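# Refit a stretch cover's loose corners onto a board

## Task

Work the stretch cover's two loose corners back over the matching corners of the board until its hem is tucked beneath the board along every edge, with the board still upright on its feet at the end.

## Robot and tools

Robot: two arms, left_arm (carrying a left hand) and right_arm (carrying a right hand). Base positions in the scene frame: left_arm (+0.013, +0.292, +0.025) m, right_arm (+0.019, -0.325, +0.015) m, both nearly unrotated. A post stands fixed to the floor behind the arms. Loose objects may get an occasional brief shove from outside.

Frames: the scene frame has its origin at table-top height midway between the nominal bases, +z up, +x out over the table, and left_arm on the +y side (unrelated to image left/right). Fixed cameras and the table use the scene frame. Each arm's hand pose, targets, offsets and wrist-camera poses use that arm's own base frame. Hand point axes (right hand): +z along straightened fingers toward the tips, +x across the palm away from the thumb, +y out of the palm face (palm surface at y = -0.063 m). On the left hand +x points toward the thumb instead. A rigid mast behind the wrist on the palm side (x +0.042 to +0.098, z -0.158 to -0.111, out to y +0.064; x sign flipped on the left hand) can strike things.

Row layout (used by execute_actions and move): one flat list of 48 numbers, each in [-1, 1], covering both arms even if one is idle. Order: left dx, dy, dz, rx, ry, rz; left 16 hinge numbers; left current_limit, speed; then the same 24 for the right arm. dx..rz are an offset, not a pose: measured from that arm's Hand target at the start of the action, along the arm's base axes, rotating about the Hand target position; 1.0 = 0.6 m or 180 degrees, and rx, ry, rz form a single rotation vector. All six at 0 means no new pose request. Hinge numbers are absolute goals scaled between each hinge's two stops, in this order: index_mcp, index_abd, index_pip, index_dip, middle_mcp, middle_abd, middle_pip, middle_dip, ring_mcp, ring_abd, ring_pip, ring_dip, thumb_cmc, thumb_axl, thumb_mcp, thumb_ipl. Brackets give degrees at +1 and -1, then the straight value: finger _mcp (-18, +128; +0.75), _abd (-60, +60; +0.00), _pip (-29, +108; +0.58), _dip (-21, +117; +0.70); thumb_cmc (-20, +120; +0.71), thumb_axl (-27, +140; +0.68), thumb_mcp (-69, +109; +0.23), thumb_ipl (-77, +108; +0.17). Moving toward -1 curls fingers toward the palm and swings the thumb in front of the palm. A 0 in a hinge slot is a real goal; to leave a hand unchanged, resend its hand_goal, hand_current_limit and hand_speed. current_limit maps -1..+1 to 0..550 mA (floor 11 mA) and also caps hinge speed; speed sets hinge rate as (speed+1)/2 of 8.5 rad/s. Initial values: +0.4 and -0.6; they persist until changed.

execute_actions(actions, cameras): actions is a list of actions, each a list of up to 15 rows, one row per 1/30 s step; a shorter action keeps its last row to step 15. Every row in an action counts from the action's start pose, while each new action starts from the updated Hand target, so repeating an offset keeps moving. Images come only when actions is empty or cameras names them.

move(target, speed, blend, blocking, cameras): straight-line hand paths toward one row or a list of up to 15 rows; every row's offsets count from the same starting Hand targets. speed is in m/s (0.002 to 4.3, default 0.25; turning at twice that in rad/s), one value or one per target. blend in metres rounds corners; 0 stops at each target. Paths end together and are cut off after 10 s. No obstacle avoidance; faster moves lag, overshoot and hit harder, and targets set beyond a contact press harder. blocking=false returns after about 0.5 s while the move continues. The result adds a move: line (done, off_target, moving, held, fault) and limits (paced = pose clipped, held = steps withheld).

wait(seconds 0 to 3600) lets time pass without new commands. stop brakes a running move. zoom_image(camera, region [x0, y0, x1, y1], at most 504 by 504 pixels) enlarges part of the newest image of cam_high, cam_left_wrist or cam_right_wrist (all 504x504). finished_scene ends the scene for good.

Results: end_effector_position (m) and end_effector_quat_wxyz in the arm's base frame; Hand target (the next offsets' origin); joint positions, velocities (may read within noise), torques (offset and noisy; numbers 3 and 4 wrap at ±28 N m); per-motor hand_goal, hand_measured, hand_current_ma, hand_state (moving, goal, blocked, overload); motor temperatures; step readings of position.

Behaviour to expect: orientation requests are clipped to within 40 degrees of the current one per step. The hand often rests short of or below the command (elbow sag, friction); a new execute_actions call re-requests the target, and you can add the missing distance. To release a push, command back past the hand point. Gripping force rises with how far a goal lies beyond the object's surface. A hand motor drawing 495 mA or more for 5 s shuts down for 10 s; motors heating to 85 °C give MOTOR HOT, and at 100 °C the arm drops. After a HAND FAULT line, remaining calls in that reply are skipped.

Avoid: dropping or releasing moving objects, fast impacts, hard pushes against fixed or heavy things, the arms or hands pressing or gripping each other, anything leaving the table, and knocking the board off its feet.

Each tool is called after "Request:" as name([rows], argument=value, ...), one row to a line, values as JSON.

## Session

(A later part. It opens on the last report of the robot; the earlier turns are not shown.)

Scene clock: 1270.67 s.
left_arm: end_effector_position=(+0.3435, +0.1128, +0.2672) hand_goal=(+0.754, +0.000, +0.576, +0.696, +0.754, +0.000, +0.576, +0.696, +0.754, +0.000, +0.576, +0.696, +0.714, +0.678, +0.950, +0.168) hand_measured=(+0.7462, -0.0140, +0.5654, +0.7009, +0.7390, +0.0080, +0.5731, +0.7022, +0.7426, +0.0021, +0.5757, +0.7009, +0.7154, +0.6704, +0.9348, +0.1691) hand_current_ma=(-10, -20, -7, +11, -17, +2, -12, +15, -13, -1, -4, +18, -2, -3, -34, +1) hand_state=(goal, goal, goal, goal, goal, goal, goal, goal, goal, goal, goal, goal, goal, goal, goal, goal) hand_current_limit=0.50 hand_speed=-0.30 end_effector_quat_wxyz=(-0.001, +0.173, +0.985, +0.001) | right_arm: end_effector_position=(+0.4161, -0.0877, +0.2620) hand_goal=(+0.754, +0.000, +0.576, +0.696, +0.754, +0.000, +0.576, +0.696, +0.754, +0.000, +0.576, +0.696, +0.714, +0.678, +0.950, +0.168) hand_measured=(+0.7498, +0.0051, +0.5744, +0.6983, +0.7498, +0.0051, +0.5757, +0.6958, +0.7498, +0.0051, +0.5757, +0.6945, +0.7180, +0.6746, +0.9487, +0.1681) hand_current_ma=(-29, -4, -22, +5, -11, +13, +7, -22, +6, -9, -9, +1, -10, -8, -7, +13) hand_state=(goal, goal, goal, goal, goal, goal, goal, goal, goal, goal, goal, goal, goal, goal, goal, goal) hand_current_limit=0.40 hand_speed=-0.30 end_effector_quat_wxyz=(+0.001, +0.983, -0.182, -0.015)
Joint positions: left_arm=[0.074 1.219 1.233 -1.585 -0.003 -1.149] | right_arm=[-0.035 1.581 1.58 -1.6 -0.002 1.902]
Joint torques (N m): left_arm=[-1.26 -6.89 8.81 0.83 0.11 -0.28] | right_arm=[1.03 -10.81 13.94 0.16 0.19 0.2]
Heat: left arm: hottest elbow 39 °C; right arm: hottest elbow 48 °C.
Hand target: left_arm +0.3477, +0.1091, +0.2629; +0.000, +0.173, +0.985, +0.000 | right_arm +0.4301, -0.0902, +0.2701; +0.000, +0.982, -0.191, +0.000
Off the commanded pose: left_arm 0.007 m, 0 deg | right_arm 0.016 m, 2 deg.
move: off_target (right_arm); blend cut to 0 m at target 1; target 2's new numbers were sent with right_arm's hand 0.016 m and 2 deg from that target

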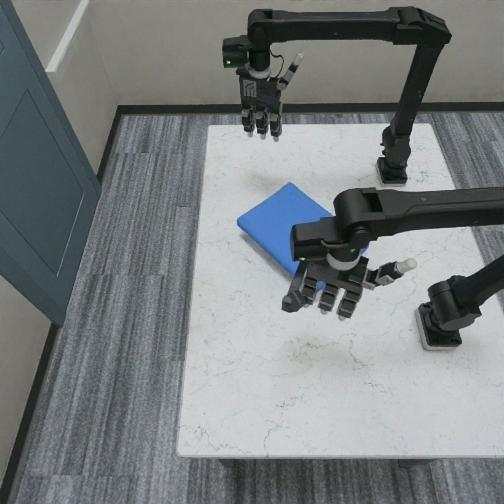

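Request:
move([
  [0.0365,-0.046,-0.238,-0.3228,-0.3845,0.0868, 0.754,0,0.576,0.696,0.754,0,0.576,0.696,0.754,0,0.576,0.696,0.714,0.678,0.95,0.168,0.5,-0.3, -0.0485,0.0227,-0.25,0.1638,-0.4747,0.0959, 0.754,0,0.576,0.696,0.754,0,0.576,0.696,0.754,0,0.576,0.696,0.714,0.678,0.95,0.168,0.4,-0.3],
], speed=0.3, cameras=["all"])

Request:
zoom_image(camera="cam_left_wrist", region=[0, 100, 240, 440])

Request:
zoom_image(camera="cam_right_wrist", region=[264, 100, 504, 440])

Scene clock: 1288.07 s.
left_arm: end_effector_position=(+0.3707, +0.0780, +0.1211) hand_goal=(+0.754, +0.000, +0.576, +0.696, +0.754, +0.000, +0.576, +0.696, +0.754, +0.000, +0.576, +0.696, +0.714, +0.678, +0.950, +0.168) hand_measured=(+0.7462, +0.0051, +0.5654, +0.7009, +0.7390, +0.0080, +0.5744, +0.7022, +0.7414, +0.0036, +0.5757, +0.7009, +0.7129, +0.6756, +0.9338, +0.1691) hand_current_ma=(-14, -3, -2, +13, -24, +6, -13, +16, -12, +5, -1, +10, -5, +10, -31, +3) hand_state=(goal, goal, goal, goal, goal, goal, goal, goal, goal, goal, goal, goal, goal, goal, goal, goal) hand_current_limit=0.50 hand_speed=-0.30 end_effector_quat_wxyz=(+0.609, +0.006, +0.709, -0.356) | right_arm: end_effector_position=(+0.4036, -0.0747, +0.1254) hand_goal=(+0.754, +0.000, +0.576, +0.696, +0.754, +0.000, +0.576, +0.696, +0.754, +0.000, +0.576, +0.696, +0.714, +0.678, +0.950, +0.168) hand_measured=(+0.7486, +0.0051, +0.5744, +0.6983, +0.7498, +0.0065, +0.5757, +0.6958, +0.7498, +0.0051, +0.5757, +0.6945, +0.7092, +0.6788, +0.9487, +0.1681) hand_current_ma=(-22, +6, +3, +14, -4, +17, +0, -6, -7, +1, -6, +12, -15, -7, +5, +5) hand_state=(goal, goal, goal, goal, goal, goal, goal, goal, goal, goal, goal, goal, goal, goal, goal, goal) hand_current_limit=0.40 hand_speed=-0.30 end_effector_quat_wxyz=(-0.351, +0.707, +0.008, +0.614)
Joint positions: left_arm=[0.54 1.182 0.18 0.992 1.077 -2.083] | right_arm=[-0.452 1.266 0.245 1.022 -0.983 2.08]
Joint torques (N m): left_arm=[0.44 -2.84 5.97 2.56 -0.06 -0.24] | right_arm=[0.73 -4.19 6.6 2.74 -0.06 0.16]
Heat: left arm: hottest elbow 39 °C; right arm: hottest elbow 48 °C.
Hand target: left_arm +0.3697, +0.0815, +0.1200; +0.612, +0.001, +0.707, -0.354 | right_arm +0.4011, -0.0765, +0.1200; -0.354, +0.708, +0.000, +0.612
Off the commanded pose: left_arm 0.004 m, 1 deg | right_arm 0.006 m, 1 deg.
move: done
cam_left_wrist: T_world_to_cam=[[-0.16396, -0.1281, 0.97811, -0.08464], [-0.96398, -0.18968, -0.18644, 0.34661], [0.20941, -0.97345, -0.09239, 0.13322]] pos_world=[0.29235, 0.18459, 0.15971]
cam_right_wrist: T_world_to_cam=[[0.0744, -0.10411, -0.99178, 0.12648], [-0.97074, 0.22015, -0.09594, 0.37278], [0.22833, 0.96989, -0.08469, 0.11648]] pos_world=[0.32587, -0.18187, 0.17106]

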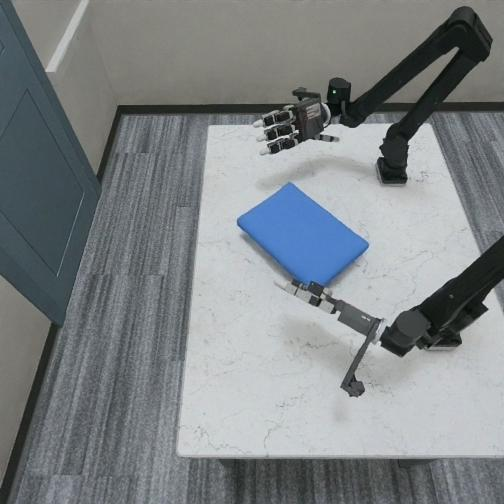

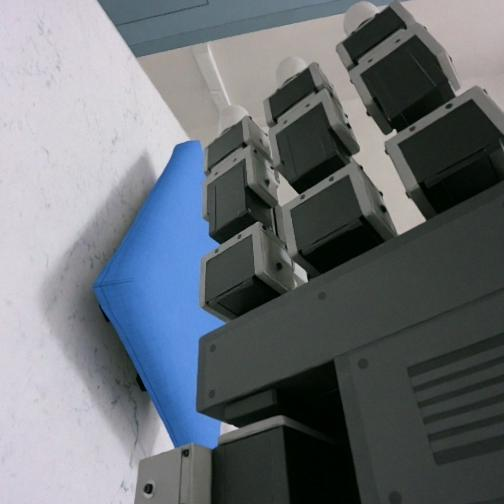

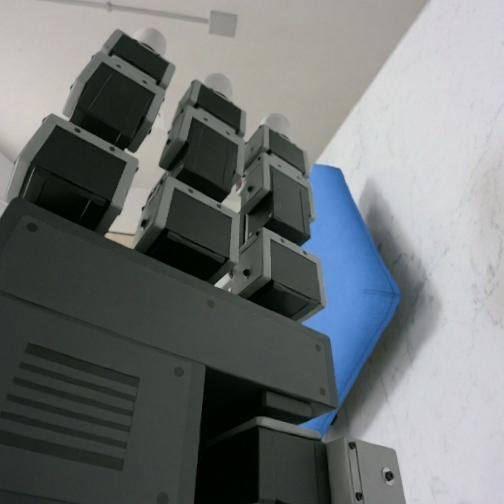

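Scaled by 1.482 from the camera's image (finer frame: 720x720).

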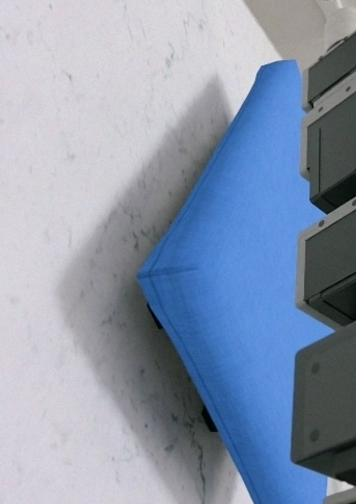

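Scaled by 1.482 from the camera's image (finer frame: 720x720).

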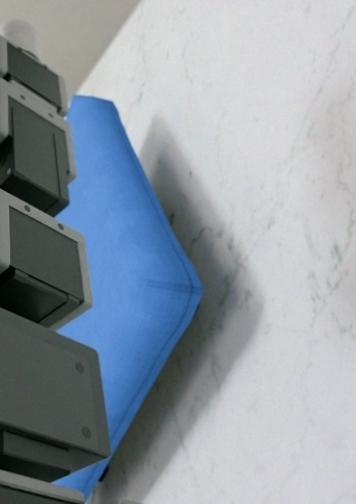

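Request:
zoom_image(camera="cam_left_wrist", region=[80, 230, 180, 330])

Request:
zoom_image(camera="cam_left_wrist", region=[90, 320, 210, 440])

Request:
zoom_image(camera="cam_right_wrist", region=[330, 230, 430, 330])

Request:
zoom_image(camera="cam_right_wrist", region=[300, 330, 420, 450])

Scaled by 5.040 from the camera's image (finer frame: 720x720).

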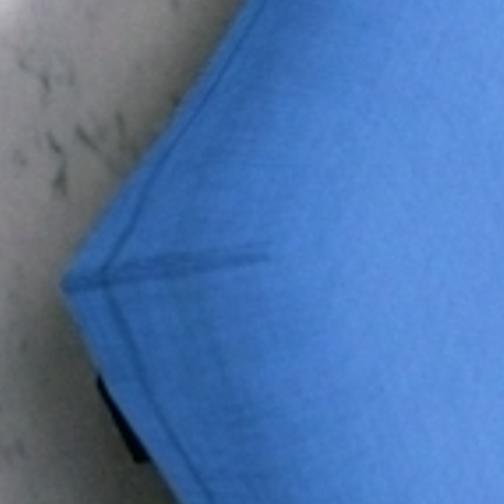

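Scaled by 4.200 from the camera's image (finer frame: 720x720).

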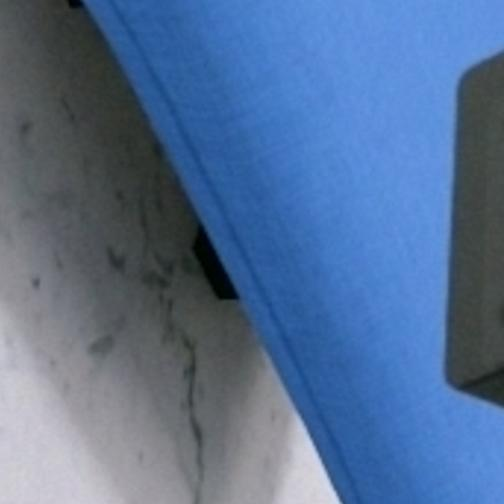

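Scaled by 5.040 from the camera's image (finer frame: 720x720).

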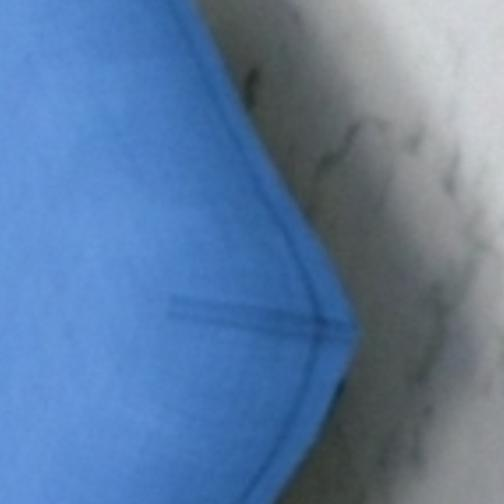

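Scaled by 4.200 from the camera's image (finer frame: 720x720).

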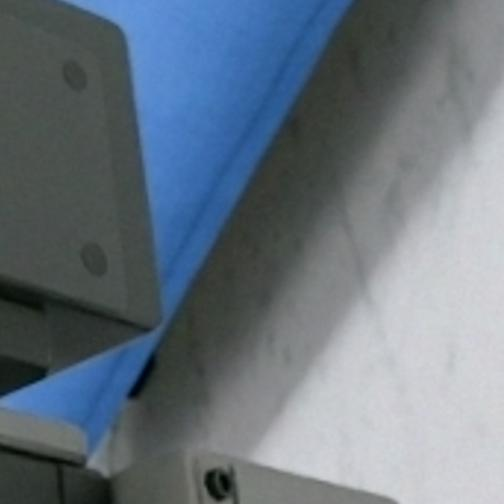

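Request:
zoom_image(camera="cam_left_wrist", region=[120, 130, 220, 230])

Request:
zoom_image(camera="cam_right_wrist", region=[290, 150, 390, 250])

Request:
zoom_image(camera="cam_high", region=[225, 170, 385, 330])

Scaled by 5.040 from the camera's image (finer frame: 720x720).

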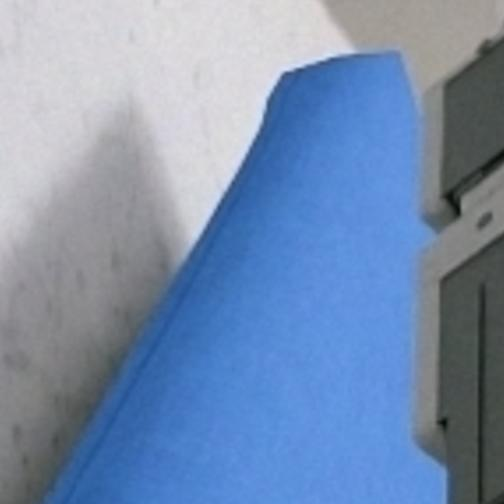

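Scaled by 5.040 from the camera's image (finer frame: 720x720).

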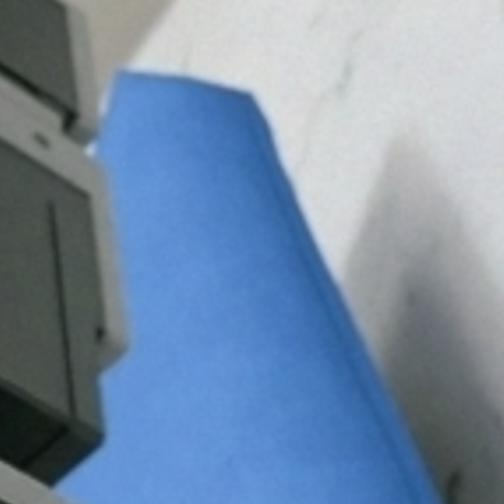

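Scaled by 3.150 from the camera's image (finer frame: 720x720).

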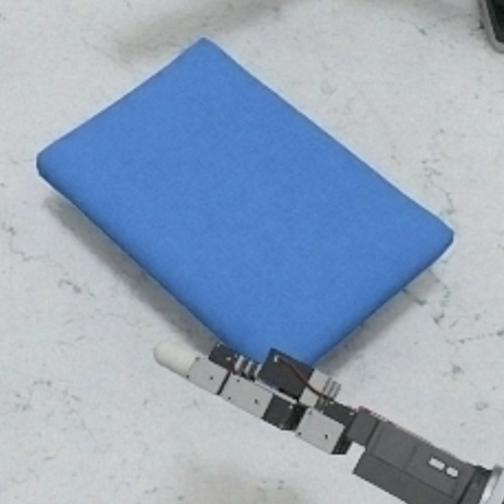

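Request:
move([
  [-0.02,-0.1,-0.095,0,0,0, 0.754,0,0.576,0.696,0.754,0,0.576,0.696,0.754,0,0.576,0.696,0.714,0.678,0.95,0.168,0.5,-0.3, -0.02,0.1,-0.095,0,0,0, 0.754,0,0.576,0.696,0.754,0,0.576,0.696,0.754,0,0.576,0.696,0.714,0.678,0.95,0.168,0.4,-0.3],
], speed=0.2, cameras=["cam_left_wrist","cam_right_wrist"])

Request:
zoom_image(camera="cam_left_wrist", region=[50, 200, 250, 400])

Request:
zoom_image(camera="cam_right_wrist", region=[254, 200, 454, 400])

Scene clock: 1346.80 s.
left_arm: end_effector_position=(+0.3587, +0.0229, +0.0630) hand_goal=(+0.754, +0.000, +0.576, +0.696, +0.754, +0.000, +0.576, +0.696, +0.754, +0.000, +0.576, +0.696, +0.714, +0.678, +0.950, +0.168) hand_measured=(+0.7426, +0.0065, +0.5654, +0.7009, +0.7390, +0.0065, +0.5744, +0.7022, +0.7402, +0.0051, +0.5757, +0.7009, +0.7117, +0.6767, +0.9338, +0.1691) hand_current_ma=(-17, -2, -1, +12, -22, -2, -10, +14, -18, +7, -7, +19, -3, +10, -28, +5) hand_state=(goal, goal, goal, goal, goal, goal, goal, goal, goal, goal, goal, goal, goal, goal, goal, goal) hand_current_limit=0.50 hand_speed=-0.30 end_effector_quat_wxyz=(+0.611, +0.002, +0.709, -0.352) | right_arm: end_effector_position=(+0.3905, -0.0185, +0.0662) hand_goal=(+0.754, +0.000, +0.576, +0.696, +0.754, +0.000, +0.576, +0.696, +0.754, +0.000, +0.576, +0.696, +0.714, +0.678, +0.950, +0.168) hand_measured=(+0.7486, +0.0051, +0.5731, +0.6983, +0.7498, +0.0065, +0.5757, +0.6971, +0.7498, +0.0065, +0.5757, +0.6945, +0.7092, +0.6798, +0.9487, +0.1681) hand_current_ma=(-24, -13, +17, +6, -12, +28, +11, -14, -14, +9, +18, +6, -2, -17, -15, +8) hand_state=(goal, goal, goal, goal, goal, goal, goal, goal, goal, goal, goal, goal, goal, goal, goal, goal) hand_current_limit=0.40 hand_speed=-0.30 end_effector_quat_wxyz=(-0.349, +0.707, +0.004, +0.614)
Joint positions: left_arm=[0.307 1.582 0.058 1.514 0.832 -2.084] | right_arm=[-0.236 1.593 0.134 1.458 -0.759 2.081]
Joint torques (N m): left_arm=[-0.67 -4.37 1.74 2.81 -0.07 -0.26] | right_arm=[1.85 -5.07 3.11 2.99 0.12 0.15]
Motor temperatures (°C): left_arm=[30 29 38 27 28 30] | right_arm=[28 34 44 28 29 28]
Heat: left arm: hottest elbow 38 °C; right arm: hottest elbow 44 °C.
Hand target: left_arm +0.3577, +0.0214, +0.0631; +0.612, +0.001, +0.707, -0.354 | right_arm +0.3891, -0.0166, +0.0631; -0.354, +0.708, +0.000, +0.612
Off the commanded pose: left_arm 0.002 m, 0 deg | right_arm 0.004 m, 1 deg.
move: done
cam_left_wrist: T_world_to_cam=[[-0.16155, -0.13149, 0.97806, -0.03762], [-0.96166, -0.20158, -0.18594, 0.3131], [0.22161, -0.97061, -0.09388, 0.07243]] pos_world=[0.27896, 0.12847, 0.10181]
cam_right_wrist: T_world_to_cam=[[0.07064, -0.10319, -0.99215, 0.07612], [-0.96923, 0.22804, -0.09272, 0.3414], [0.23582, 0.96817, -0.08391, 0.05699]] pos_world=[0.31208, -0.12518, 0.11196]

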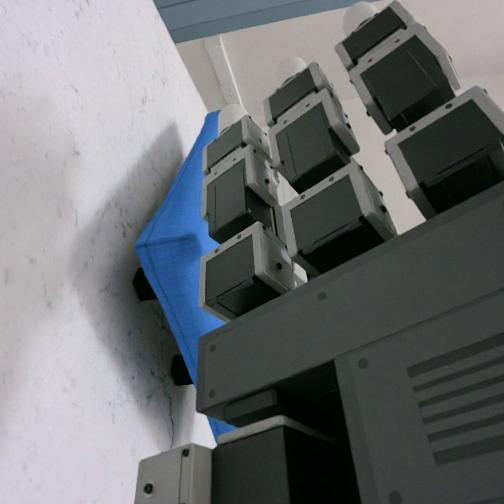

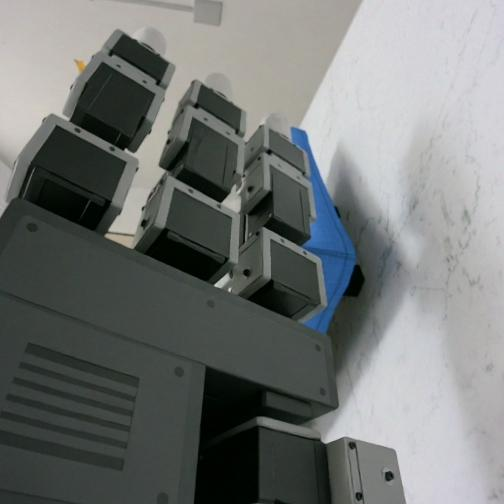

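Scaled by 2.520 from the camera's image (finer frame: 720x720).

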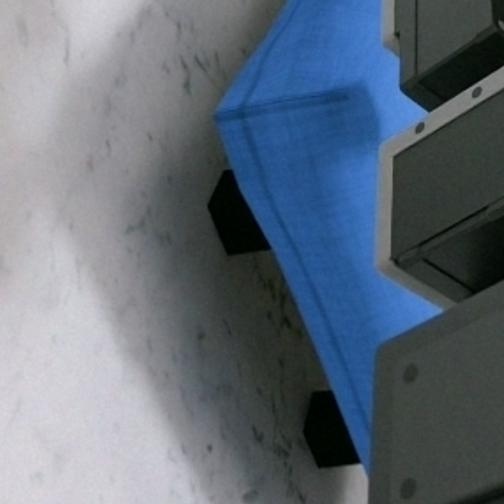

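Scaled by 2.520 from the camera's image (finer frame: 720x720).

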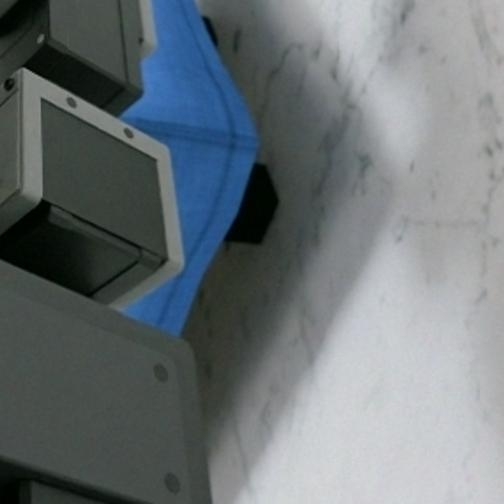

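Request:
move([
  [0.037,0.098,0.3115,0.2876,0.41,-0.0437, 0.754,0,0.576,0.696,0.754,0,0.576,0.696,0.754,0,0.576,0.696,0.714,0.678,0.226,0.168,0.5,-0.3, 0.035,-0.072,0.3115,-0.2876,0.41,0.0437, 0.754,0,0.576,0.696,0.754,0,0.576,0.696,0.754,0,0.576,0.696,0.714,0.678,0.226,0.168,0.5,-0.3],
  [0.004,0.048,0.3115,0.5258,0.1404,-0.3849, 0.0685,0,-0.0803,0.1884,-0.3425,0,-0.5912,-0.1739,-0.3425,0,-0.5912,-0.1739,0.714,0.678,0.226,0.168,0.5,-0.3, 0.018,-0.022,0.3115,-0.5258,0.1404,0.3849, 0.0685,0,-0.0803,0.1884,-0.3425,0,-0.5912,-0.1739,-0.3425,0,-0.5912,-0.1739,0.714,0.678,0.226,0.168,0.5,-0.3],
], speed=0.35, blend=[0.03,0], cameras=["cam_high"])

Request:
zoom_image(camera="cam_high", region=[225, 160, 385, 320])

Scene clock: 1385.17 s.
left_arm: end_effector_position=(+0.3635, +0.0479, +0.2495) hand_goal=(+0.068, +0.000, -0.080, +0.188, -0.342, +0.000, -0.592, -0.174, -0.342, +0.000, -0.592, -0.174, +0.714, +0.678, +0.226, +0.168) hand_measured=(+0.1035, +0.0051, -0.0620, +0.1913, -0.2728, +0.0065, -0.5830, -0.1706, -0.2933, +0.0051, -0.5817, -0.1731, +0.7067, +0.6767, +0.2173, +0.1691) hand_current_ma=(+43, -4, +28, +15, +79, +3, +0, +10, +57, +7, +9, +8, -16, +6, -16, +4) hand_state=(blocked, goal, goal, goal, blocked, goal, goal, goal, blocked, goal, goal, goal, goal, goal, goal, goal) hand_current_limit=0.50 hand_speed=-0.30 end_effector_quat_wxyz=(-0.001, +0.708, +0.706, +0.003) | right_arm: end_effector_position=(+0.4028, -0.0277, +0.2483) hand_goal=(+0.068, +0.000, -0.080, +0.188, -0.342, +0.000, -0.592, -0.174, -0.342, +0.000, -0.592, -0.174, +0.714, +0.678, +0.226, +0.168) hand_measured=(+0.0733, +0.0051, -0.0800, +0.1862, -0.3343, +0.0036, -0.5920, -0.1782, -0.3319, +0.0051, -0.5932, -0.1782, +0.7129, +0.6788, +0.2222, +0.1691) hand_current_ma=(+9, -4, +10, +10, +28, +17, +10, -8, +25, -4, -4, +4, +3, -8, +6, +15) hand_state=(goal, goal, goal, goal, goal, goal, goal, goal, goal, goal, goal, goal, goal, goal, goal, goal) hand_current_limit=0.50 hand_speed=-0.30 end_effector_quat_wxyz=(+0.000, +0.708, +0.706, -0.002)
Joint positions: left_arm=[0.09 1.063 1.069 -1.574 -0.004 0.093] | right_arm=[-0.012 1.17 1.144 -1.547 0.002 -0.009]
Joint torques (N m): left_arm=[0.62 -5.89 9.22 0.31 0.15 -0.06] | right_arm=[0.73 -7.47 9.99 0.39 0.03 -0.07]
Heat: left arm: hottest elbow 37 °C; right arm: hottest elbow 42 °C.
Hand target: left_arm +0.3602, +0.0502, +0.2499; -0.001, +0.707, +0.707, +0.000 | right_arm +0.3999, -0.0298, +0.2500; +0.000, +0.707, +0.707, +0.000
Off the commanded pose: left_arm 0.004 m, 0 deg | right_arm 0.004 m, 0 deg.
move: done

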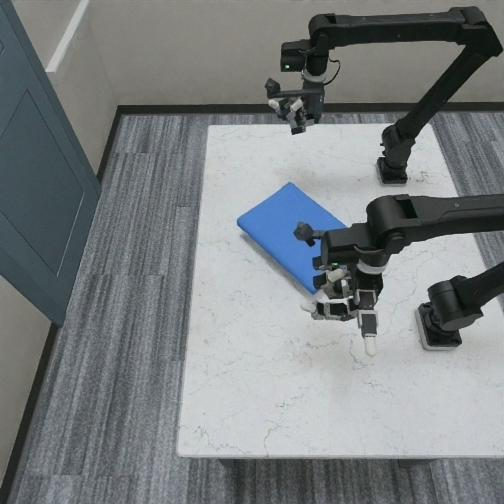

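Scaled by 3.150 from the camera's image (finer frame: 720x720).

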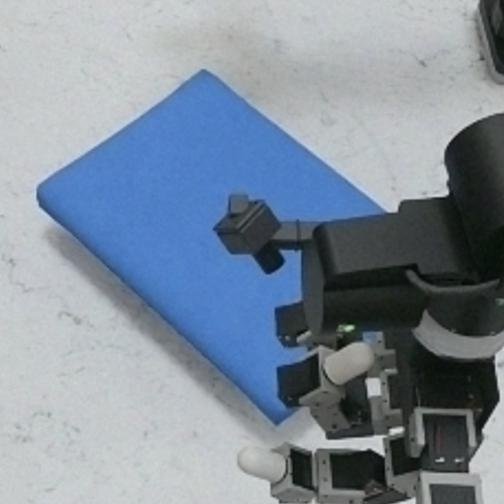

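Request:
move([
  [-0.0595,-0.02,-0.2,0.1306,0.1306,-0.4874, 0.0685,0,-0.0803,0.1884,-0.3425,0,-0.5912,-0.1739,-0.3425,0,-0.5912,-0.1739,0.714,0.678,0.226,0.168,0.5,-0.3, -0.0657,0.02,-0.2,-0.1306,0.1306,0.4874, 0.0685,0,-0.0803,0.1884,-0.3425,0,-0.5912,-0.1739,-0.3425,0,-0.5912,-0.1739,0.714,0.678,0.226,0.168,0.5,-0.3],
  [-0.0595,-0.05,-0.3165,0.1306,0.1306,-0.4874, 0.0685,0,-0.0803,0.1884,-0.3425,0,-0.5912,-0.1739,-0.3425,0,-0.5912,-0.1739,0.714,0.678,0.226,0.168,0.5,-0.3, -0.0657,0.0497,-0.3167,-0.1306,0.1306,0.4874, 0.0685,0,-0.0803,0.1884,-0.3425,0,-0.5912,-0.1739,-0.3425,0,-0.5912,-0.1739,0.714,0.678,0.226,0.168,0.5,-0.3],
], speed=[0.3,0.15], blend=[0.03,0], cameras=["cam_high","cam_left_wrist","cam_right_wrist"])

Request:
zoom_image(camera="cam_high", region=[260, 240, 380, 360])

Scene clock: 1396.80 s.
left_arm: end_effector_position=(+0.3198, +0.0222, +0.0610) hand_goal=(+0.068, +0.000, -0.080, +0.188, -0.342, +0.000, -0.592, -0.174, -0.342, +0.000, -0.592, -0.174, +0.714, +0.678, +0.226, +0.168) hand_measured=(+0.1035, +0.0007, -0.0620, +0.1925, -0.2740, +0.0065, -0.5830, -0.1706, -0.2933, +0.0051, -0.5804, -0.1731, +0.7067, +0.6767, +0.2173, +0.1691) hand_current_ma=(+44, -8, +25, +19, +76, +5, -1, +10, +59, +7, +9, +8, -16, +6, -21, +4) hand_state=(blocked, goal, goal, goal, blocked, goal, goal, goal, blocked, goal, goal, goal, goal, goal, goal, goal) hand_current_limit=0.50 hand_speed=-0.30 end_effector_quat_wxyz=(-0.258, +0.966, -0.002, -0.006) | right_arm: end_effector_position=(+0.3580, -0.0021, +0.0637) hand_goal=(+0.068, +0.000, -0.080, +0.188, -0.342, +0.000, -0.592, -0.174, -0.342, +0.000, -0.592, -0.174, +0.714, +0.678, +0.226, +0.168) hand_measured=(+0.0733, -0.0008, -0.0800, +0.1874, -0.3343, +0.0036, -0.5920, -0.1782, -0.3319, +0.0051, -0.5932, -0.1782, +0.7104, +0.6788, +0.2222, +0.1700) hand_current_ma=(+7, -6, +7, -12, +30, +12, +21, -19, +16, -4, +3, +7, -17, +3, -12, -5) hand_state=(goal, goal, goal, goal, goal, goal, goal, goal, goal, goal, goal, goal, goal, goal, goal, goal) hand_current_limit=0.50 hand_speed=-0.30 end_effector_quat_wxyz=(-0.001, -0.002, +0.966, -0.258)
Joint positions: left_arm=[0.032 1.242 0.743 -1.065 -0.523 1.608] | right_arm=[0.034 1.344 0.841 -1.087 0.522 -1.536]
Joint torques (N m): left_arm=[-1.08 -6.24 8.14 0.88 -0.34 -0.32] | right_arm=[2.08 -7.18 8.84 0.65 0.36 0.22]
Heat: left arm: hottest elbow 37 °C; right arm: hottest elbow 43 °C.
Hand target: left_arm +0.3246, +0.0202, +0.0601; -0.260, +0.966, +0.000, +0.001 | right_arm +0.3606, +0.0001, +0.0600; +0.000, +0.000, +0.966, -0.258
Off the commanded pose: left_arm 0.005 m, 1 deg | right_arm 0.005 m, 0 deg.
move: done
cam_left_wrist: T_world_to_cam=[[-0.74655, 0.52736, 0.40564, 0.1653], [0.50245, 0.04723, 0.86332, -0.26244], [0.43612, 0.84832, -0.30023, -0.01622]] pos_world=[0.26234, -0.06101, 0.15465]
cam_right_wrist: T_world_to_cam=[[0.80166, 0.5123, -0.30803, -0.22639], [0.41784, -0.11173, 0.90163, -0.25471], [0.42749, -0.85151, -0.30363, -0.00997]] pos_world=[0.29218, 0.07903, 0.15689]

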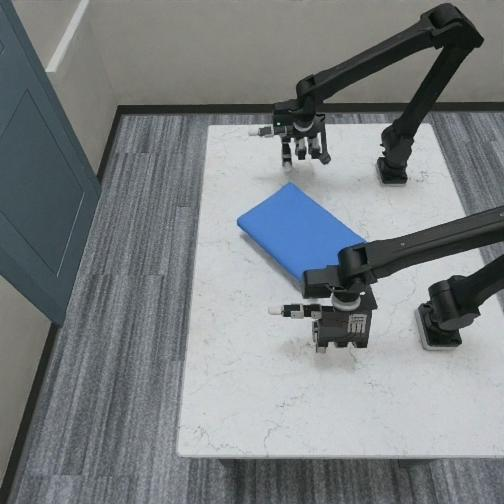

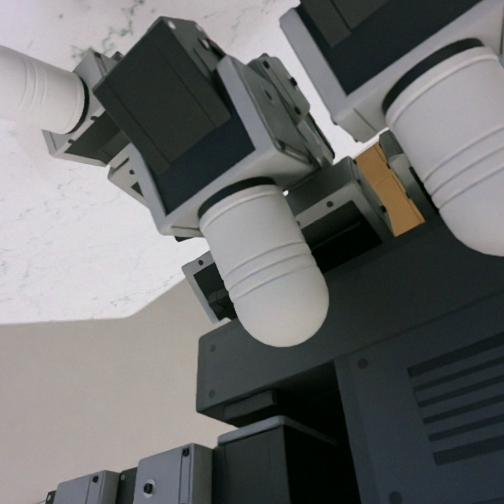

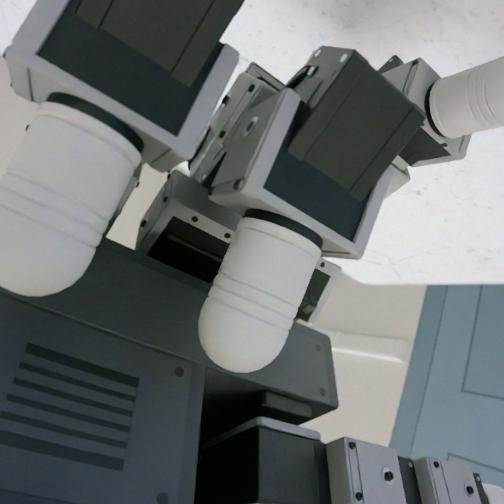

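Scaled by 4.200 from the camera's image (finer frame: 720x720).

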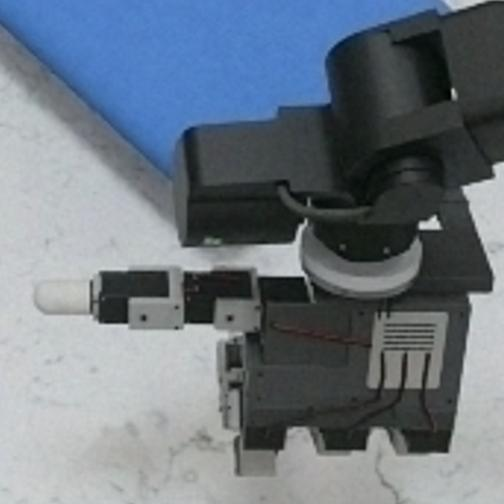

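Request:
move([
  [0.0045,-0.04,-0.05,0,0,0, 0.0685,0,-0.0803,0.1884,-0.3425,0,-0.5912,-0.1739,-0.3425,0,-0.5912,-0.1739,0.714,0.678,0.226,0.168,0.4,-0.3, 0.004,0.035,-0.05,0,0,0, 0.0685,0,-0.0803,0.1884,-0.3425,0,-0.5912,-0.1739,-0.3425,0,-0.5912,-0.1739,0.714,0.678,0.226,0.168,0.4,-0.3],
  [0.0045,-0.055,-0.071,0,0,0, 0.0685,0,-0.0803,0.1884,-0.3425,0,-0.5912,-0.1739,-0.3425,0,-0.5912,-0.1739,0.714,0.678,0.226,0.168,0.4,-0.3, 0.004,0.0503,-0.068,0,0,0, 0.0685,0,-0.0803,0.1884,-0.3425,0,-0.5912,-0.1739,-0.3425,0,-0.5912,-0.1739,0.714,0.678,0.226,0.168,0.4,-0.3],
], speed=[0.1,0.06], blend=[0.005,0], cameras=["cam_high","cam_left_wrist","cam_right_wrist"])

Scene clock: 1409.83 s.
left_arm: end_effector_position=(+0.3252, -0.0101, +0.0211) hand_goal=(+0.068, +0.000, -0.080, +0.188, -0.342, +0.000, -0.592, -0.174, -0.342, +0.000, -0.592, -0.174, +0.714, +0.678, +0.226, +0.168) hand_measured=(+0.1035, +0.0007, -0.0620, +0.1925, -0.2740, +0.0065, -0.5817, -0.1706, -0.2933, +0.0051, -0.5804, -0.1719, +0.7067, +0.6767, +0.2173, +0.1691) hand_current_ma=(+40, -14, +27, +15, +76, +1, +1, +12, +57, +9, +8, +14, -12, +7, -22, +6) hand_state=(blocked, goal, goal, goal, blocked, goal, goal, goal, blocked, goal, goal, goal, goal, goal, goal, goal) hand_current_limit=0.40 hand_speed=-0.30 end_effector_quat_wxyz=(-0.259, +0.966, +0.000, -0.002) | right_arm: end_effector_position=(+0.3640, +0.0276, +0.0265) hand_goal=(+0.068, +0.000, -0.080, +0.188, -0.342, +0.000, -0.592, -0.174, -0.342, +0.000, -0.592, -0.174, +0.714, +0.678, +0.226, +0.168) hand_measured=(+0.0733, -0.0023, -0.0800, +0.1862, -0.3343, +0.0036, -0.5920, -0.1782, -0.3319, +0.0051, -0.5920, -0.1782, +0.7104, +0.6788, +0.2222, +0.1691) hand_current_ma=(-1, -16, +8, -1, +31, +19, -2, -1, +33, +4, +21, -13, -18, -11, -6, +3) hand_state=(goal, goal, goal, goal, goal, goal, goal, goal, goal, goal, goal, goal, goal, goal, goal, goal) hand_current_limit=0.40 hand_speed=-0.30 end_effector_quat_wxyz=(+0.004, -0.001, +0.966, -0.259)
Joint positions: left_arm=[-0.076 1.338 0.702 -0.983 -0.523 1.483] | right_arm=[0.12 1.43 0.81 -1.01 0.52 -1.436]
Joint torques (N m): left_arm=[-1.2 -6.59 7.06 0.83 -0.28 -0.34] | right_arm=[2.14 -7.3 7.79 0.57 0.29 0.17]
Heat: left arm: hottest elbow 38 °C; right arm: hottest elbow 43 °C.
Hand target: left_arm +0.3271, -0.0128, +0.0174; -0.260, +0.966, +0.000, +0.000 | right_arm +0.3628, +0.0301, +0.0190; +0.000, +0.000, +0.966, -0.258
Off the commanded pose: left_arm 0.005 m, 0 deg | right_arm 0.008 m, 0 deg.
move: done
cam_left_wrist: T_world_to_cam=[[-0.74986, 0.52653, 0.40059, 0.20369], [0.49538, 0.0455, 0.86748, -0.22707], [0.43853, 0.84894, -0.29496, -0.00412]] pos_world=[0.26703, -0.09342, 0.11417]
cam_right_wrist: T_world_to_cam=[[0.80493, 0.51206, -0.2998, -0.25931], [0.40831, -0.11138, 0.90602, -0.21717], [0.43055, -0.8517, -0.29873, 0.00027]] pos_world=[0.29729, 0.10883, 0.1191]

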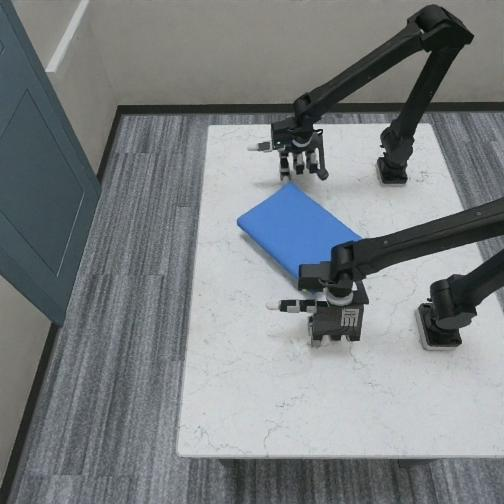

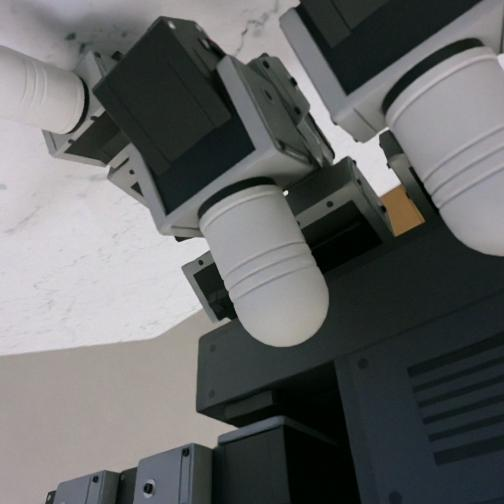

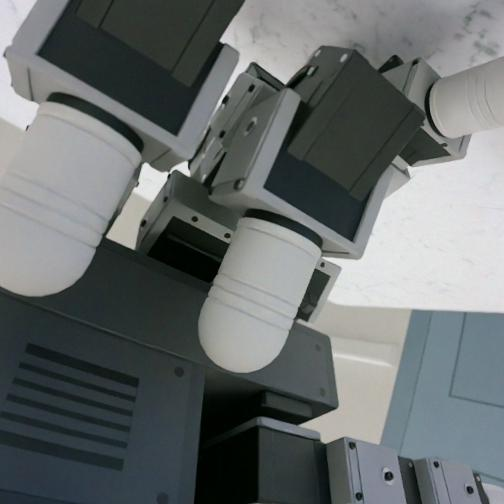

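Request:
move([
  [0.0,0.0,-0.005,0,0,0, 0.0685,0,-0.0803,0.1884,-0.3425,0,-0.5912,-0.1739,-0.3425,0,-0.5912,-0.1739,0.714,0.678,0.226,0.168,0.4,-0.3, 0.0,0.0,-0.006,0,0,0, 0.0685,0,-0.0803,0.1884,-0.3425,0,-0.5912,-0.1739,-0.3425,0,-0.5912,-0.1739,0.714,0.678,0.226,0.168,0.4,-0.3],
  [0.0,-0.085,-0.005,0,0,0, 0.0685,0,-0.0803,0.1884,-0.3425,0,-0.5912,-0.1739,-0.3425,0,-0.5912,-0.1739,0.714,0.678,0.226,0.168,0.4,-0.3, 0.0,0.083,-0.006,0,0,0, 0.0685,0,-0.0803,0.1884,-0.3425,0,-0.5912,-0.1739,-0.3425,0,-0.5912,-0.1739,0.714,0.678,0.226,0.168,0.4,-0.3],
], speed=[0.05,0.04], cameras=["cam_high"])

Request:
zoom_image(camera="cam_high", region=[225, 160, 385, 320])

Scene clock: 1418.00 s.
left_arm: end_effector_position=(+0.3221, -0.0528, +0.0141) hand_goal=(+0.068, +0.000, -0.080, +0.188, -0.342, +0.000, -0.592, -0.174, -0.342, +0.000, -0.592, -0.174, +0.714, +0.678, +0.226, +0.168) hand_measured=(+0.0854, +0.0095, -0.1121, +0.1760, -0.2740, +0.0080, -0.5830, -0.1706, -0.2933, +0.0051, -0.5817, -0.1719, +0.7054, +0.6756, +0.2173, +0.1691) hand_current_ma=(+20, -4, -28, -1, +79, +6, +0, +15, +62, +6, +6, +9, -16, +11, -16, +4) hand_state=(goal, goal, blocked, goal, blocked, goal, goal, goal, blocked, goal, goal, goal, goal, goal, goal, goal) hand_current_limit=0.40 hand_speed=-0.30 end_effector_quat_wxyz=(-0.264, +0.964, +0.012, +0.003) | right_arm: end_effector_position=(+0.3607, +0.0672, +0.0220) hand_goal=(+0.068, +0.000, -0.080, +0.188, -0.342, +0.000, -0.592, -0.174, -0.342, +0.000, -0.592, -0.174, +0.714, +0.678, +0.226, +0.168) hand_measured=(+0.0721, -0.0023, -0.0928, +0.1887, -0.3343, +0.0036, -0.5920, -0.1782, -0.3319, +0.0051, -0.5932, -0.1782, +0.7104, +0.6788, +0.2222, +0.1700) hand_current_ma=(-12, +0, -11, +9, +15, +12, -5, -21, +26, +9, +19, -15, -17, -25, -3, +5) hand_state=(goal, goal, goal, goal, goal, goal, goal, goal, goal, goal, goal, goal, goal, goal, goal, goal) hand_current_limit=0.40 hand_speed=-0.30 end_effector_quat_wxyz=(+0.010, +0.015, +0.964, -0.264)
Joint positions: left_arm=[-0.226 1.374 0.71 -1.04 -0.52 1.285] | right_arm=[0.246 1.455 0.818 -1.063 0.52 -1.259]
Joint torques (N m): left_arm=[-1.96 -5.83 9.1 -0.16 0.25 -0.16] | right_arm=[3.43 -6.01 9.83 -0.21 -0.34 0.03]
Heat: left arm: hottest elbow 38 °C; right arm: hottest elbow 43 °C.
Hand target: left_arm +0.3271, -0.0638, +0.0144; -0.260, +0.966, +0.000, +0.000 | right_arm +0.3629, +0.0800, +0.0156; +0.000, +0.000, +0.966, -0.259
Off the commanded pose: left_arm 0.012 m, 2 deg | right_arm 0.014 m, 2 deg.
move: off_target (left_arm, right_arm)

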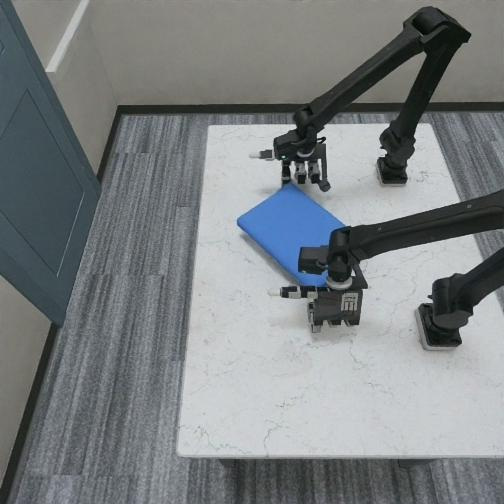

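Scaled by 3.150 from the camera's image (finer frame: 720x720).

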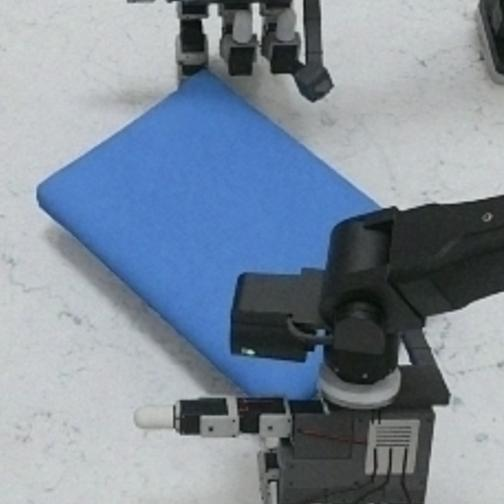

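Request:
move([
  [0.0,-0.03,0.0,0,0,0, 0.0685,0,-0.0803,0.1884,-0.3425,0,-0.5912,-0.1739,-0.3425,0,-0.5912,-0.1739,0.714,0.678,0.226,0.168,0.4,-0.3, 0.0,0.035,0.0,0,0,0, 0.0685,0,-0.0803,0.1884,-0.3425,0,-0.5912,-0.1739,-0.3425,0,-0.5912,-0.1739,0.714,0.678,0.226,0.168,0.4,-0.3],
], speed=[0.04], cameras=["cam_high"])

Request:
zoom_image(camera="cam_high", region=[225, 160, 385, 320])

Scene clock: 1425.43 s.
left_arm: end_effector_position=(+0.3249, -0.0698, +0.0174) hand_goal=(+0.068, +0.000, -0.080, +0.188, -0.342, +0.000, -0.592, -0.174, -0.342, +0.000, -0.592, -0.174, +0.714, +0.678, +0.226, +0.168) hand_measured=(+0.1336, +0.0021, -0.0890, +0.2078, -0.2728, +0.0065, -0.5817, -0.1706, -0.2933, +0.0051, -0.5804, -0.1731, +0.7067, +0.6767, +0.2173, +0.1691) hand_current_ma=(+80, -13, -6, +29, +76, +5, +2, +13, +56, +2, +10, +8, -19, +6, -18, +6) hand_state=(blocked, goal, goal, goal, blocked, goal, goal, goal, blocked, goal, goal, goal, goal, goal, goal, goal) hand_current_limit=0.40 hand_speed=-0.30 end_effector_quat_wxyz=(-0.267, +0.964, +0.013, +0.008) | right_arm: end_effector_position=(+0.3625, +0.0858, +0.0235) hand_goal=(+0.068, +0.000, -0.080, +0.188, -0.342, +0.000, -0.592, -0.174, -0.342, +0.000, -0.592, -0.174, +0.714, +0.678, +0.226, +0.168) hand_measured=(+0.0926, -0.0037, -0.0761, +0.1938, -0.3343, +0.0036, -0.5920, -0.1782, -0.3319, +0.0051, -0.5932, -0.1782, +0.7104, +0.6788, +0.2232, +0.1700) hand_current_ma=(+39, +2, +12, +22, +30, +16, -2, -19, +22, +6, +7, -12, -1, -9, +14, +9) hand_state=(blocked, goal, goal, goal, goal, goal, goal, goal, goal, goal, goal, goal, goal, goal, goal, goal) hand_current_limit=0.40 hand_speed=-0.30 end_effector_quat_wxyz=(+0.013, +0.019, +0.964, -0.266)
Joint positions: left_arm=[-0.281 1.387 0.731 -1.072 -0.519 1.221] | right_arm=[0.3 1.474 0.841 -1.097 0.517 -1.19]
Joint torques (N m): left_arm=[-2.26 -5.6 8.81 -0.06 0.53 -0.15] | right_arm=[3.72 -6.12 9.72 -0.21 -0.61 0]
Heat: left arm: hottest elbow 38 °C; right arm: hottest elbow 43 °C.
Hand target: left_arm +0.3271, -0.0817, +0.0144; -0.260, +0.966, +0.000, +0.000 | right_arm +0.3628, +0.1009, +0.0155; +0.000, +0.000, +0.966, -0.259
Off the commanded pose: left_arm 0.013 m, 2 deg | right_arm 0.017 m, 3 deg.
move: off_target (left_arm, right_arm)

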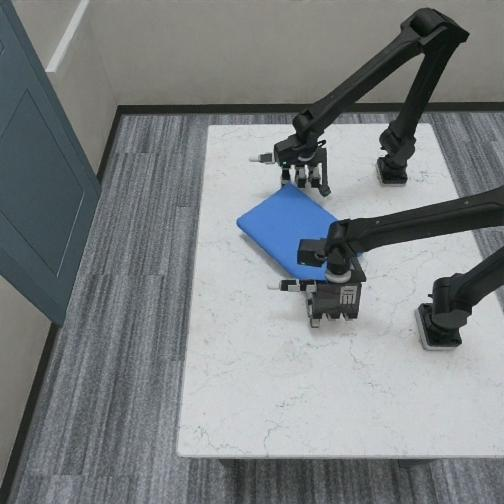

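Scaled by 3.150 from the camera's image (finer frame: 720x720).

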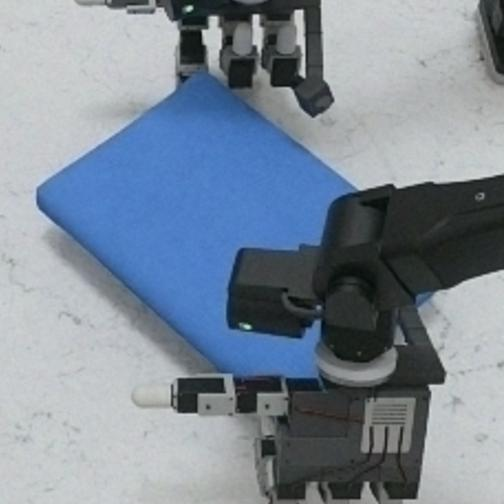

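Request:
move([
  [0.0,0.0,-0.018,0,0,0, 0.0685,0,-0.0803,0.1884,-0.3425,0,-0.5912,-0.1739,-0.3425,0,-0.5912,-0.1739,0.714,0.678,0.226,0.168,0.4,-0.3, 0.0,0.0,-0.02,0,0,0, 0.0685,0,-0.0803,0.1884,-0.3425,0,-0.5912,-0.1739,-0.3425,0,-0.5912,-0.1739,0.714,0.678,0.226,0.168,0.4,-0.3],
  [0.0,0.12,-0.018,0,0,0, 0.0685,0,-0.0803,0.1884,-0.3425,0,-0.5912,-0.1739,-0.3425,0,-0.5912,-0.1739,0.714,0.678,0.226,0.168,0.4,-0.3, 0.0,-0.12,-0.02,0,0,0, 0.0685,0,-0.0803,0.1884,-0.3425,0,-0.5912,-0.1739,-0.3425,0,-0.5912,-0.1739,0.714,0.678,0.226,0.168,0.4,-0.3],
  [0.0,0.35,0.25,0,0,0, 0.0685,0,-0.0803,0.1884,-0.3425,0,-0.5912,-0.1739,-0.3425,0,-0.5912,-0.1739,0.714,0.678,0.226,0.168,0.4,-0.3, 0.0,-0.3,0.25,0,0,0, 0.0685,0,-0.0803,0.1884,-0.3425,0,-0.5912,-0.1739,-0.3425,0,-0.5912,-0.1739,0.714,0.678,0.226,0.168,0.4,-0.3],
], speed=[0.04,0.06,0.25], blend=[0,0.01,0], cameras=["cam_high"])

Request:
zoom_image(camera="cam_high", region=[225, 160, 385, 320])

Scene clock: 1435.97 s.
left_arm: end_effector_position=(+0.3205, +0.1250, +0.1516) hand_goal=(+0.068, +0.000, -0.080, +0.188, -0.342, +0.000, -0.592, -0.174, -0.342, +0.000, -0.592, -0.174, +0.714, +0.678, +0.226, +0.168) hand_measured=(+0.0745, -0.0008, -0.0813, +0.2053, -0.2740, +0.0007, -0.5830, -0.1706, -0.2933, +0.0036, -0.5804, -0.1719, +0.7041, +0.6767, +0.2173, +0.1691) hand_current_ma=(+5, -10, +8, +25, +76, -3, +3, +11, +59, +9, +6, +14, -16, +10, -22, +4) hand_state=(goal, goal, goal, goal, blocked, goal, goal, goal, blocked, goal, goal, goal, goal, goal, goal, goal) hand_current_limit=0.40 hand_speed=-0.30 end_effector_quat_wxyz=(-0.258, +0.966, +0.001, -0.008) | right_arm: end_effector_position=(+0.3523, -0.0765, +0.1497) hand_goal=(+0.068, +0.000, -0.080, +0.188, -0.342, +0.000, -0.592, -0.174, -0.342, +0.000, -0.592, -0.174, +0.714, +0.678, +0.226, +0.168) hand_measured=(+0.0697, +0.0007, -0.0800, +0.1913, -0.3343, +0.0021, -0.5920, -0.1782, -0.3319, +0.0051, -0.5932, -0.1782, +0.7104, +0.6788, +0.2222, +0.1700) hand_current_ma=(-11, +5, +9, +11, +31, +18, +17, -5, +27, +1, -3, -4, -19, -10, -8, +11) hand_state=(goal, goal, goal, goal, goal, goal, goal, goal, goal, goal, goal, goal, goal, goal, goal, goal) hand_current_limit=0.40 hand_speed=-0.30 end_effector_quat_wxyz=(-0.013, +0.001, +0.966, -0.257)
Joint positions: left_arm=[0.358 1.168 0.935 -1.155 -0.492 1.974] | right_arm=[-0.187 1.244 0.995 -1.244 0.515 -1.777]
Joint torques (N m): left_arm=[-0.09 -6.95 12.14 0.23 -0.07 -0.09] | right_arm=[1.26 -7.65 13.23 0.03 0.24 -0.11]
Heat: left arm: hottest elbow 38 °C; right arm: hottest elbow 44 °C.
Hand target: left_arm +0.3273, +0.1282, +0.1645; -0.260, +0.966, +0.000, +0.000 | right_arm +0.3628, -0.0790, +0.1656; +0.000, +0.000, +0.966, -0.259
Off the commanded pose: left_arm 0.015 m, 1 deg | right_arm 0.019 m, 2 deg.
move: off_target (left_arm, right_arm)

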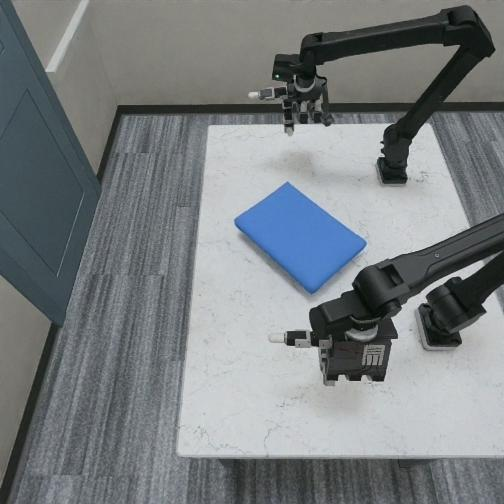

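Scaled by 3.150 from the camera's image (finer frame: 720x720).

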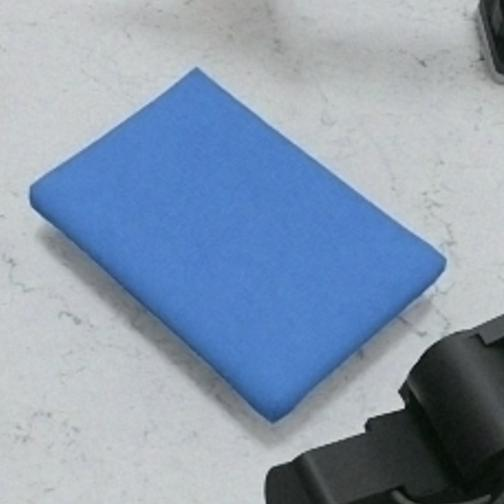

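Request:
zoom_image(camera="cam_high", region=[285, 250, 345, 310])

Request:
zoom_image(camera="cam_high", region=[255, 165, 325, 235])

Scaled by 8.400 from the camera's image (finer frame: 720x720).

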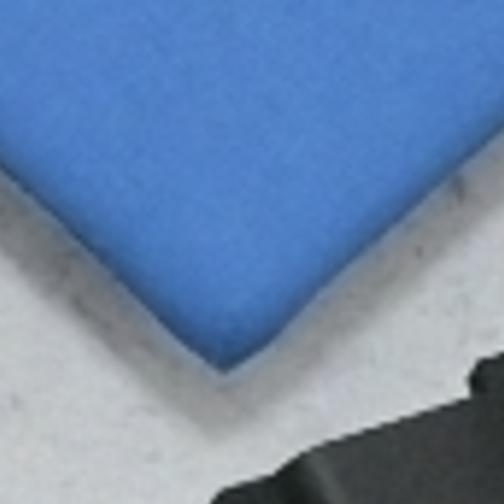

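Scaled by 7.200 from the camera's image (finer frame: 720x720).

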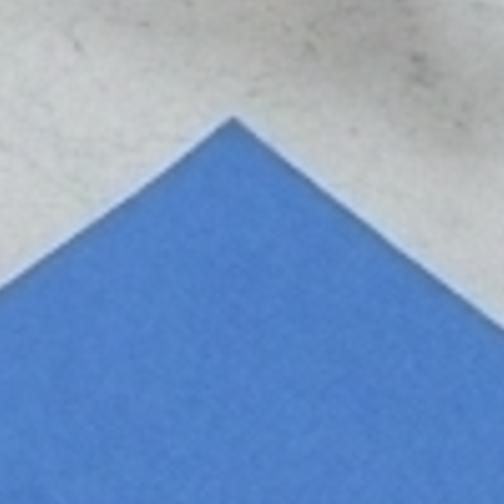

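Request:
move([
  [0.088,-0.047,0.176,-0.1306,-0.1306,0.4874, 0.754,0,0.576,0.696,0.754,0,0.576,0.696,0.754,0,0.576,0.696,0.714,0.678,0.226,0.168,0.5,-0.3, 0.062,0.032,0.174,0.1306,-0.1306,-0.4874, 0.754,0,0.576,0.696,0.754,0,0.576,0.696,0.754,0,0.576,0.696,0.714,0.678,0.226,0.168,0.5,-0.3],
  [0.121,-0.064,0.159,-0.0443,0.2279,-0.8508, 0.754,0,0.576,0.696,0.754,0,0.576,0.696,0.754,0,0.576,0.696,0.714,0.678,0.95,0.168,0.5,-0.3, 0.095,-0.01,0.157,0.0443,0.2279,0.8508, 0.754,0,0.576,0.696,0.754,0,0.576,0.696,0.754,0,0.576,0.696,0.714,0.678,0.95,0.168,0.5,-0.3],
], speed=[0.4], blend=[0.03,0], cameras=["cam_high"])

speed must be one number or one for each of the 2 targets, got a list of 1; nothing of the call was run

Request:
move([
  [0.088,-0.047,0.176,-0.1306,-0.1306,0.4874, 0.754,0,0.576,0.696,0.754,0,0.576,0.696,0.754,0,0.576,0.696,0.714,0.678,0.226,0.168,0.5,-0.3, 0.062,0.032,0.174,0.1306,-0.1306,-0.4874, 0.754,0,0.576,0.696,0.754,0,0.576,0.696,0.754,0,0.576,0.696,0.714,0.678,0.226,0.168,0.5,-0.3],
  [0.121,-0.064,0.159,-0.0443,0.2279,-0.8508, 0.754,0,0.576,0.696,0.754,0,0.576,0.696,0.754,0,0.576,0.696,0.714,0.678,0.95,0.168,0.5,-0.3, 0.095,-0.01,0.157,0.0443,0.2279,0.8508, 0.754,0,0.576,0.696,0.754,0,0.576,0.696,0.754,0,0.576,0.696,0.714,0.678,0.95,0.168,0.5,-0.3],
], speed=0.4, blend=[0.03,0], cameras=["cam_high"])

Request:
zoom_image(camera="cam_high", region=[225, 160, 385, 320])

Scene clock: 1463.50 s.
left_arm: end_effector_position=(+0.3876, +0.0858, +0.2513) hand_goal=(+0.754, +0.000, +0.576, +0.696, +0.754, +0.000, +0.576, +0.696, +0.754, +0.000, +0.576, +0.696, +0.714, +0.678, +0.950, +0.168) hand_measured=(+0.7342, -0.0052, +0.5731, +0.6958, +0.7293, +0.0007, +0.5718, +0.6920, +0.7402, -0.0008, +0.5693, +0.6958, +0.7041, +0.6767, +0.9378, +0.1691) hand_current_ma=(-30, -14, +3, +10, -36, -3, -12, +3, -18, +5, -10, +11, -17, +9, -28, +2) hand_state=(blocked, goal, goal, goal, blocked, goal, goal, goal, goal, goal, goal, goal, goal, goal, goal, goal) hand_current_limit=0.50 hand_speed=-0.30 end_effector_quat_wxyz=(-0.017, -0.182, +0.983, +0.000) | right_arm: end_effector_position=(+0.4069, -0.0827, +0.2505) hand_goal=(+0.754, +0.000, +0.576, +0.696, +0.754, +0.000, +0.576, +0.696, +0.754, +0.000, +0.576, +0.696, +0.714, +0.678, +0.950, +0.168) hand_measured=(+0.7498, +0.0021, +0.5744, +0.6983, +0.7498, +0.0036, +0.5757, +0.6971, +0.7498, +0.0051, +0.5757, +0.6945, +0.7180, +0.6788, +0.9487, +0.1691) hand_current_ma=(+2, -3, -4, +10, -1, +19, -11, +6, -11, +8, -3, -3, +2, -14, +8, -3) hand_state=(goal, goal, goal, goal, goal, goal, goal, goal, goal, goal, goal, goal, goal, goal, goal, goal) hand_current_limit=0.50 hand_speed=-0.30 end_effector_quat_wxyz=(+0.001, +0.983, -0.182, -0.013)
Joint positions: left_arm=[0.036 1.509 1.469 -1.564 0.005 -1.901] | right_arm=[-0.025 1.554 1.518 -1.561 -0.002 1.913]
Joint torques (N m): left_arm=[0.32 -11.34 12.59 0.42 -0.11 -0.28] | right_arm=[1.03 -10.46 14.11 -0.16 0.19 0.2]
Heat: left arm: hottest elbow 39 °C; right arm: hottest elbow 45 °C.
Hand target: left_arm +0.3998, +0.0899, +0.2597; +0.000, -0.191, +0.982, -0.001 | right_arm +0.4199, -0.0851, +0.2598; +0.000, +0.982, -0.191, +0.000
Off the commanded pose: left_arm 0.015 m, 2 deg | right_arm 0.016 m, 2 deg.
move: off_target (left_arm, right_arm); target 2's new numbers were sent with right_arm's hand 0.016 m and 2 deg from that target

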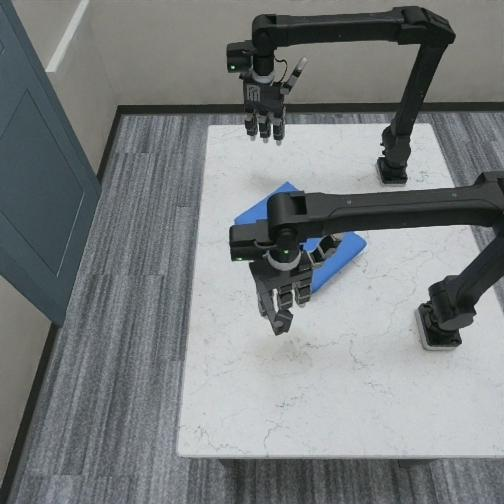

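Scaled by 3.150 from the camera's image (finer frame: 720x720).

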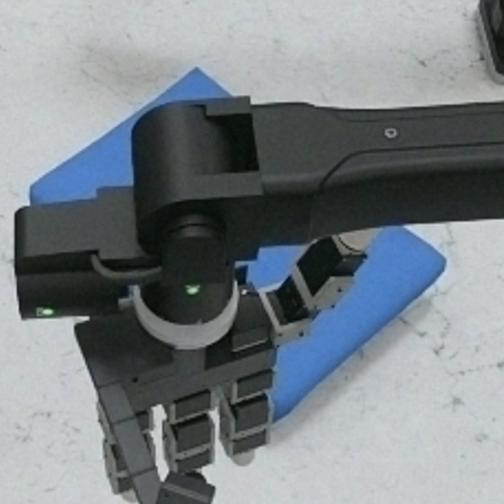

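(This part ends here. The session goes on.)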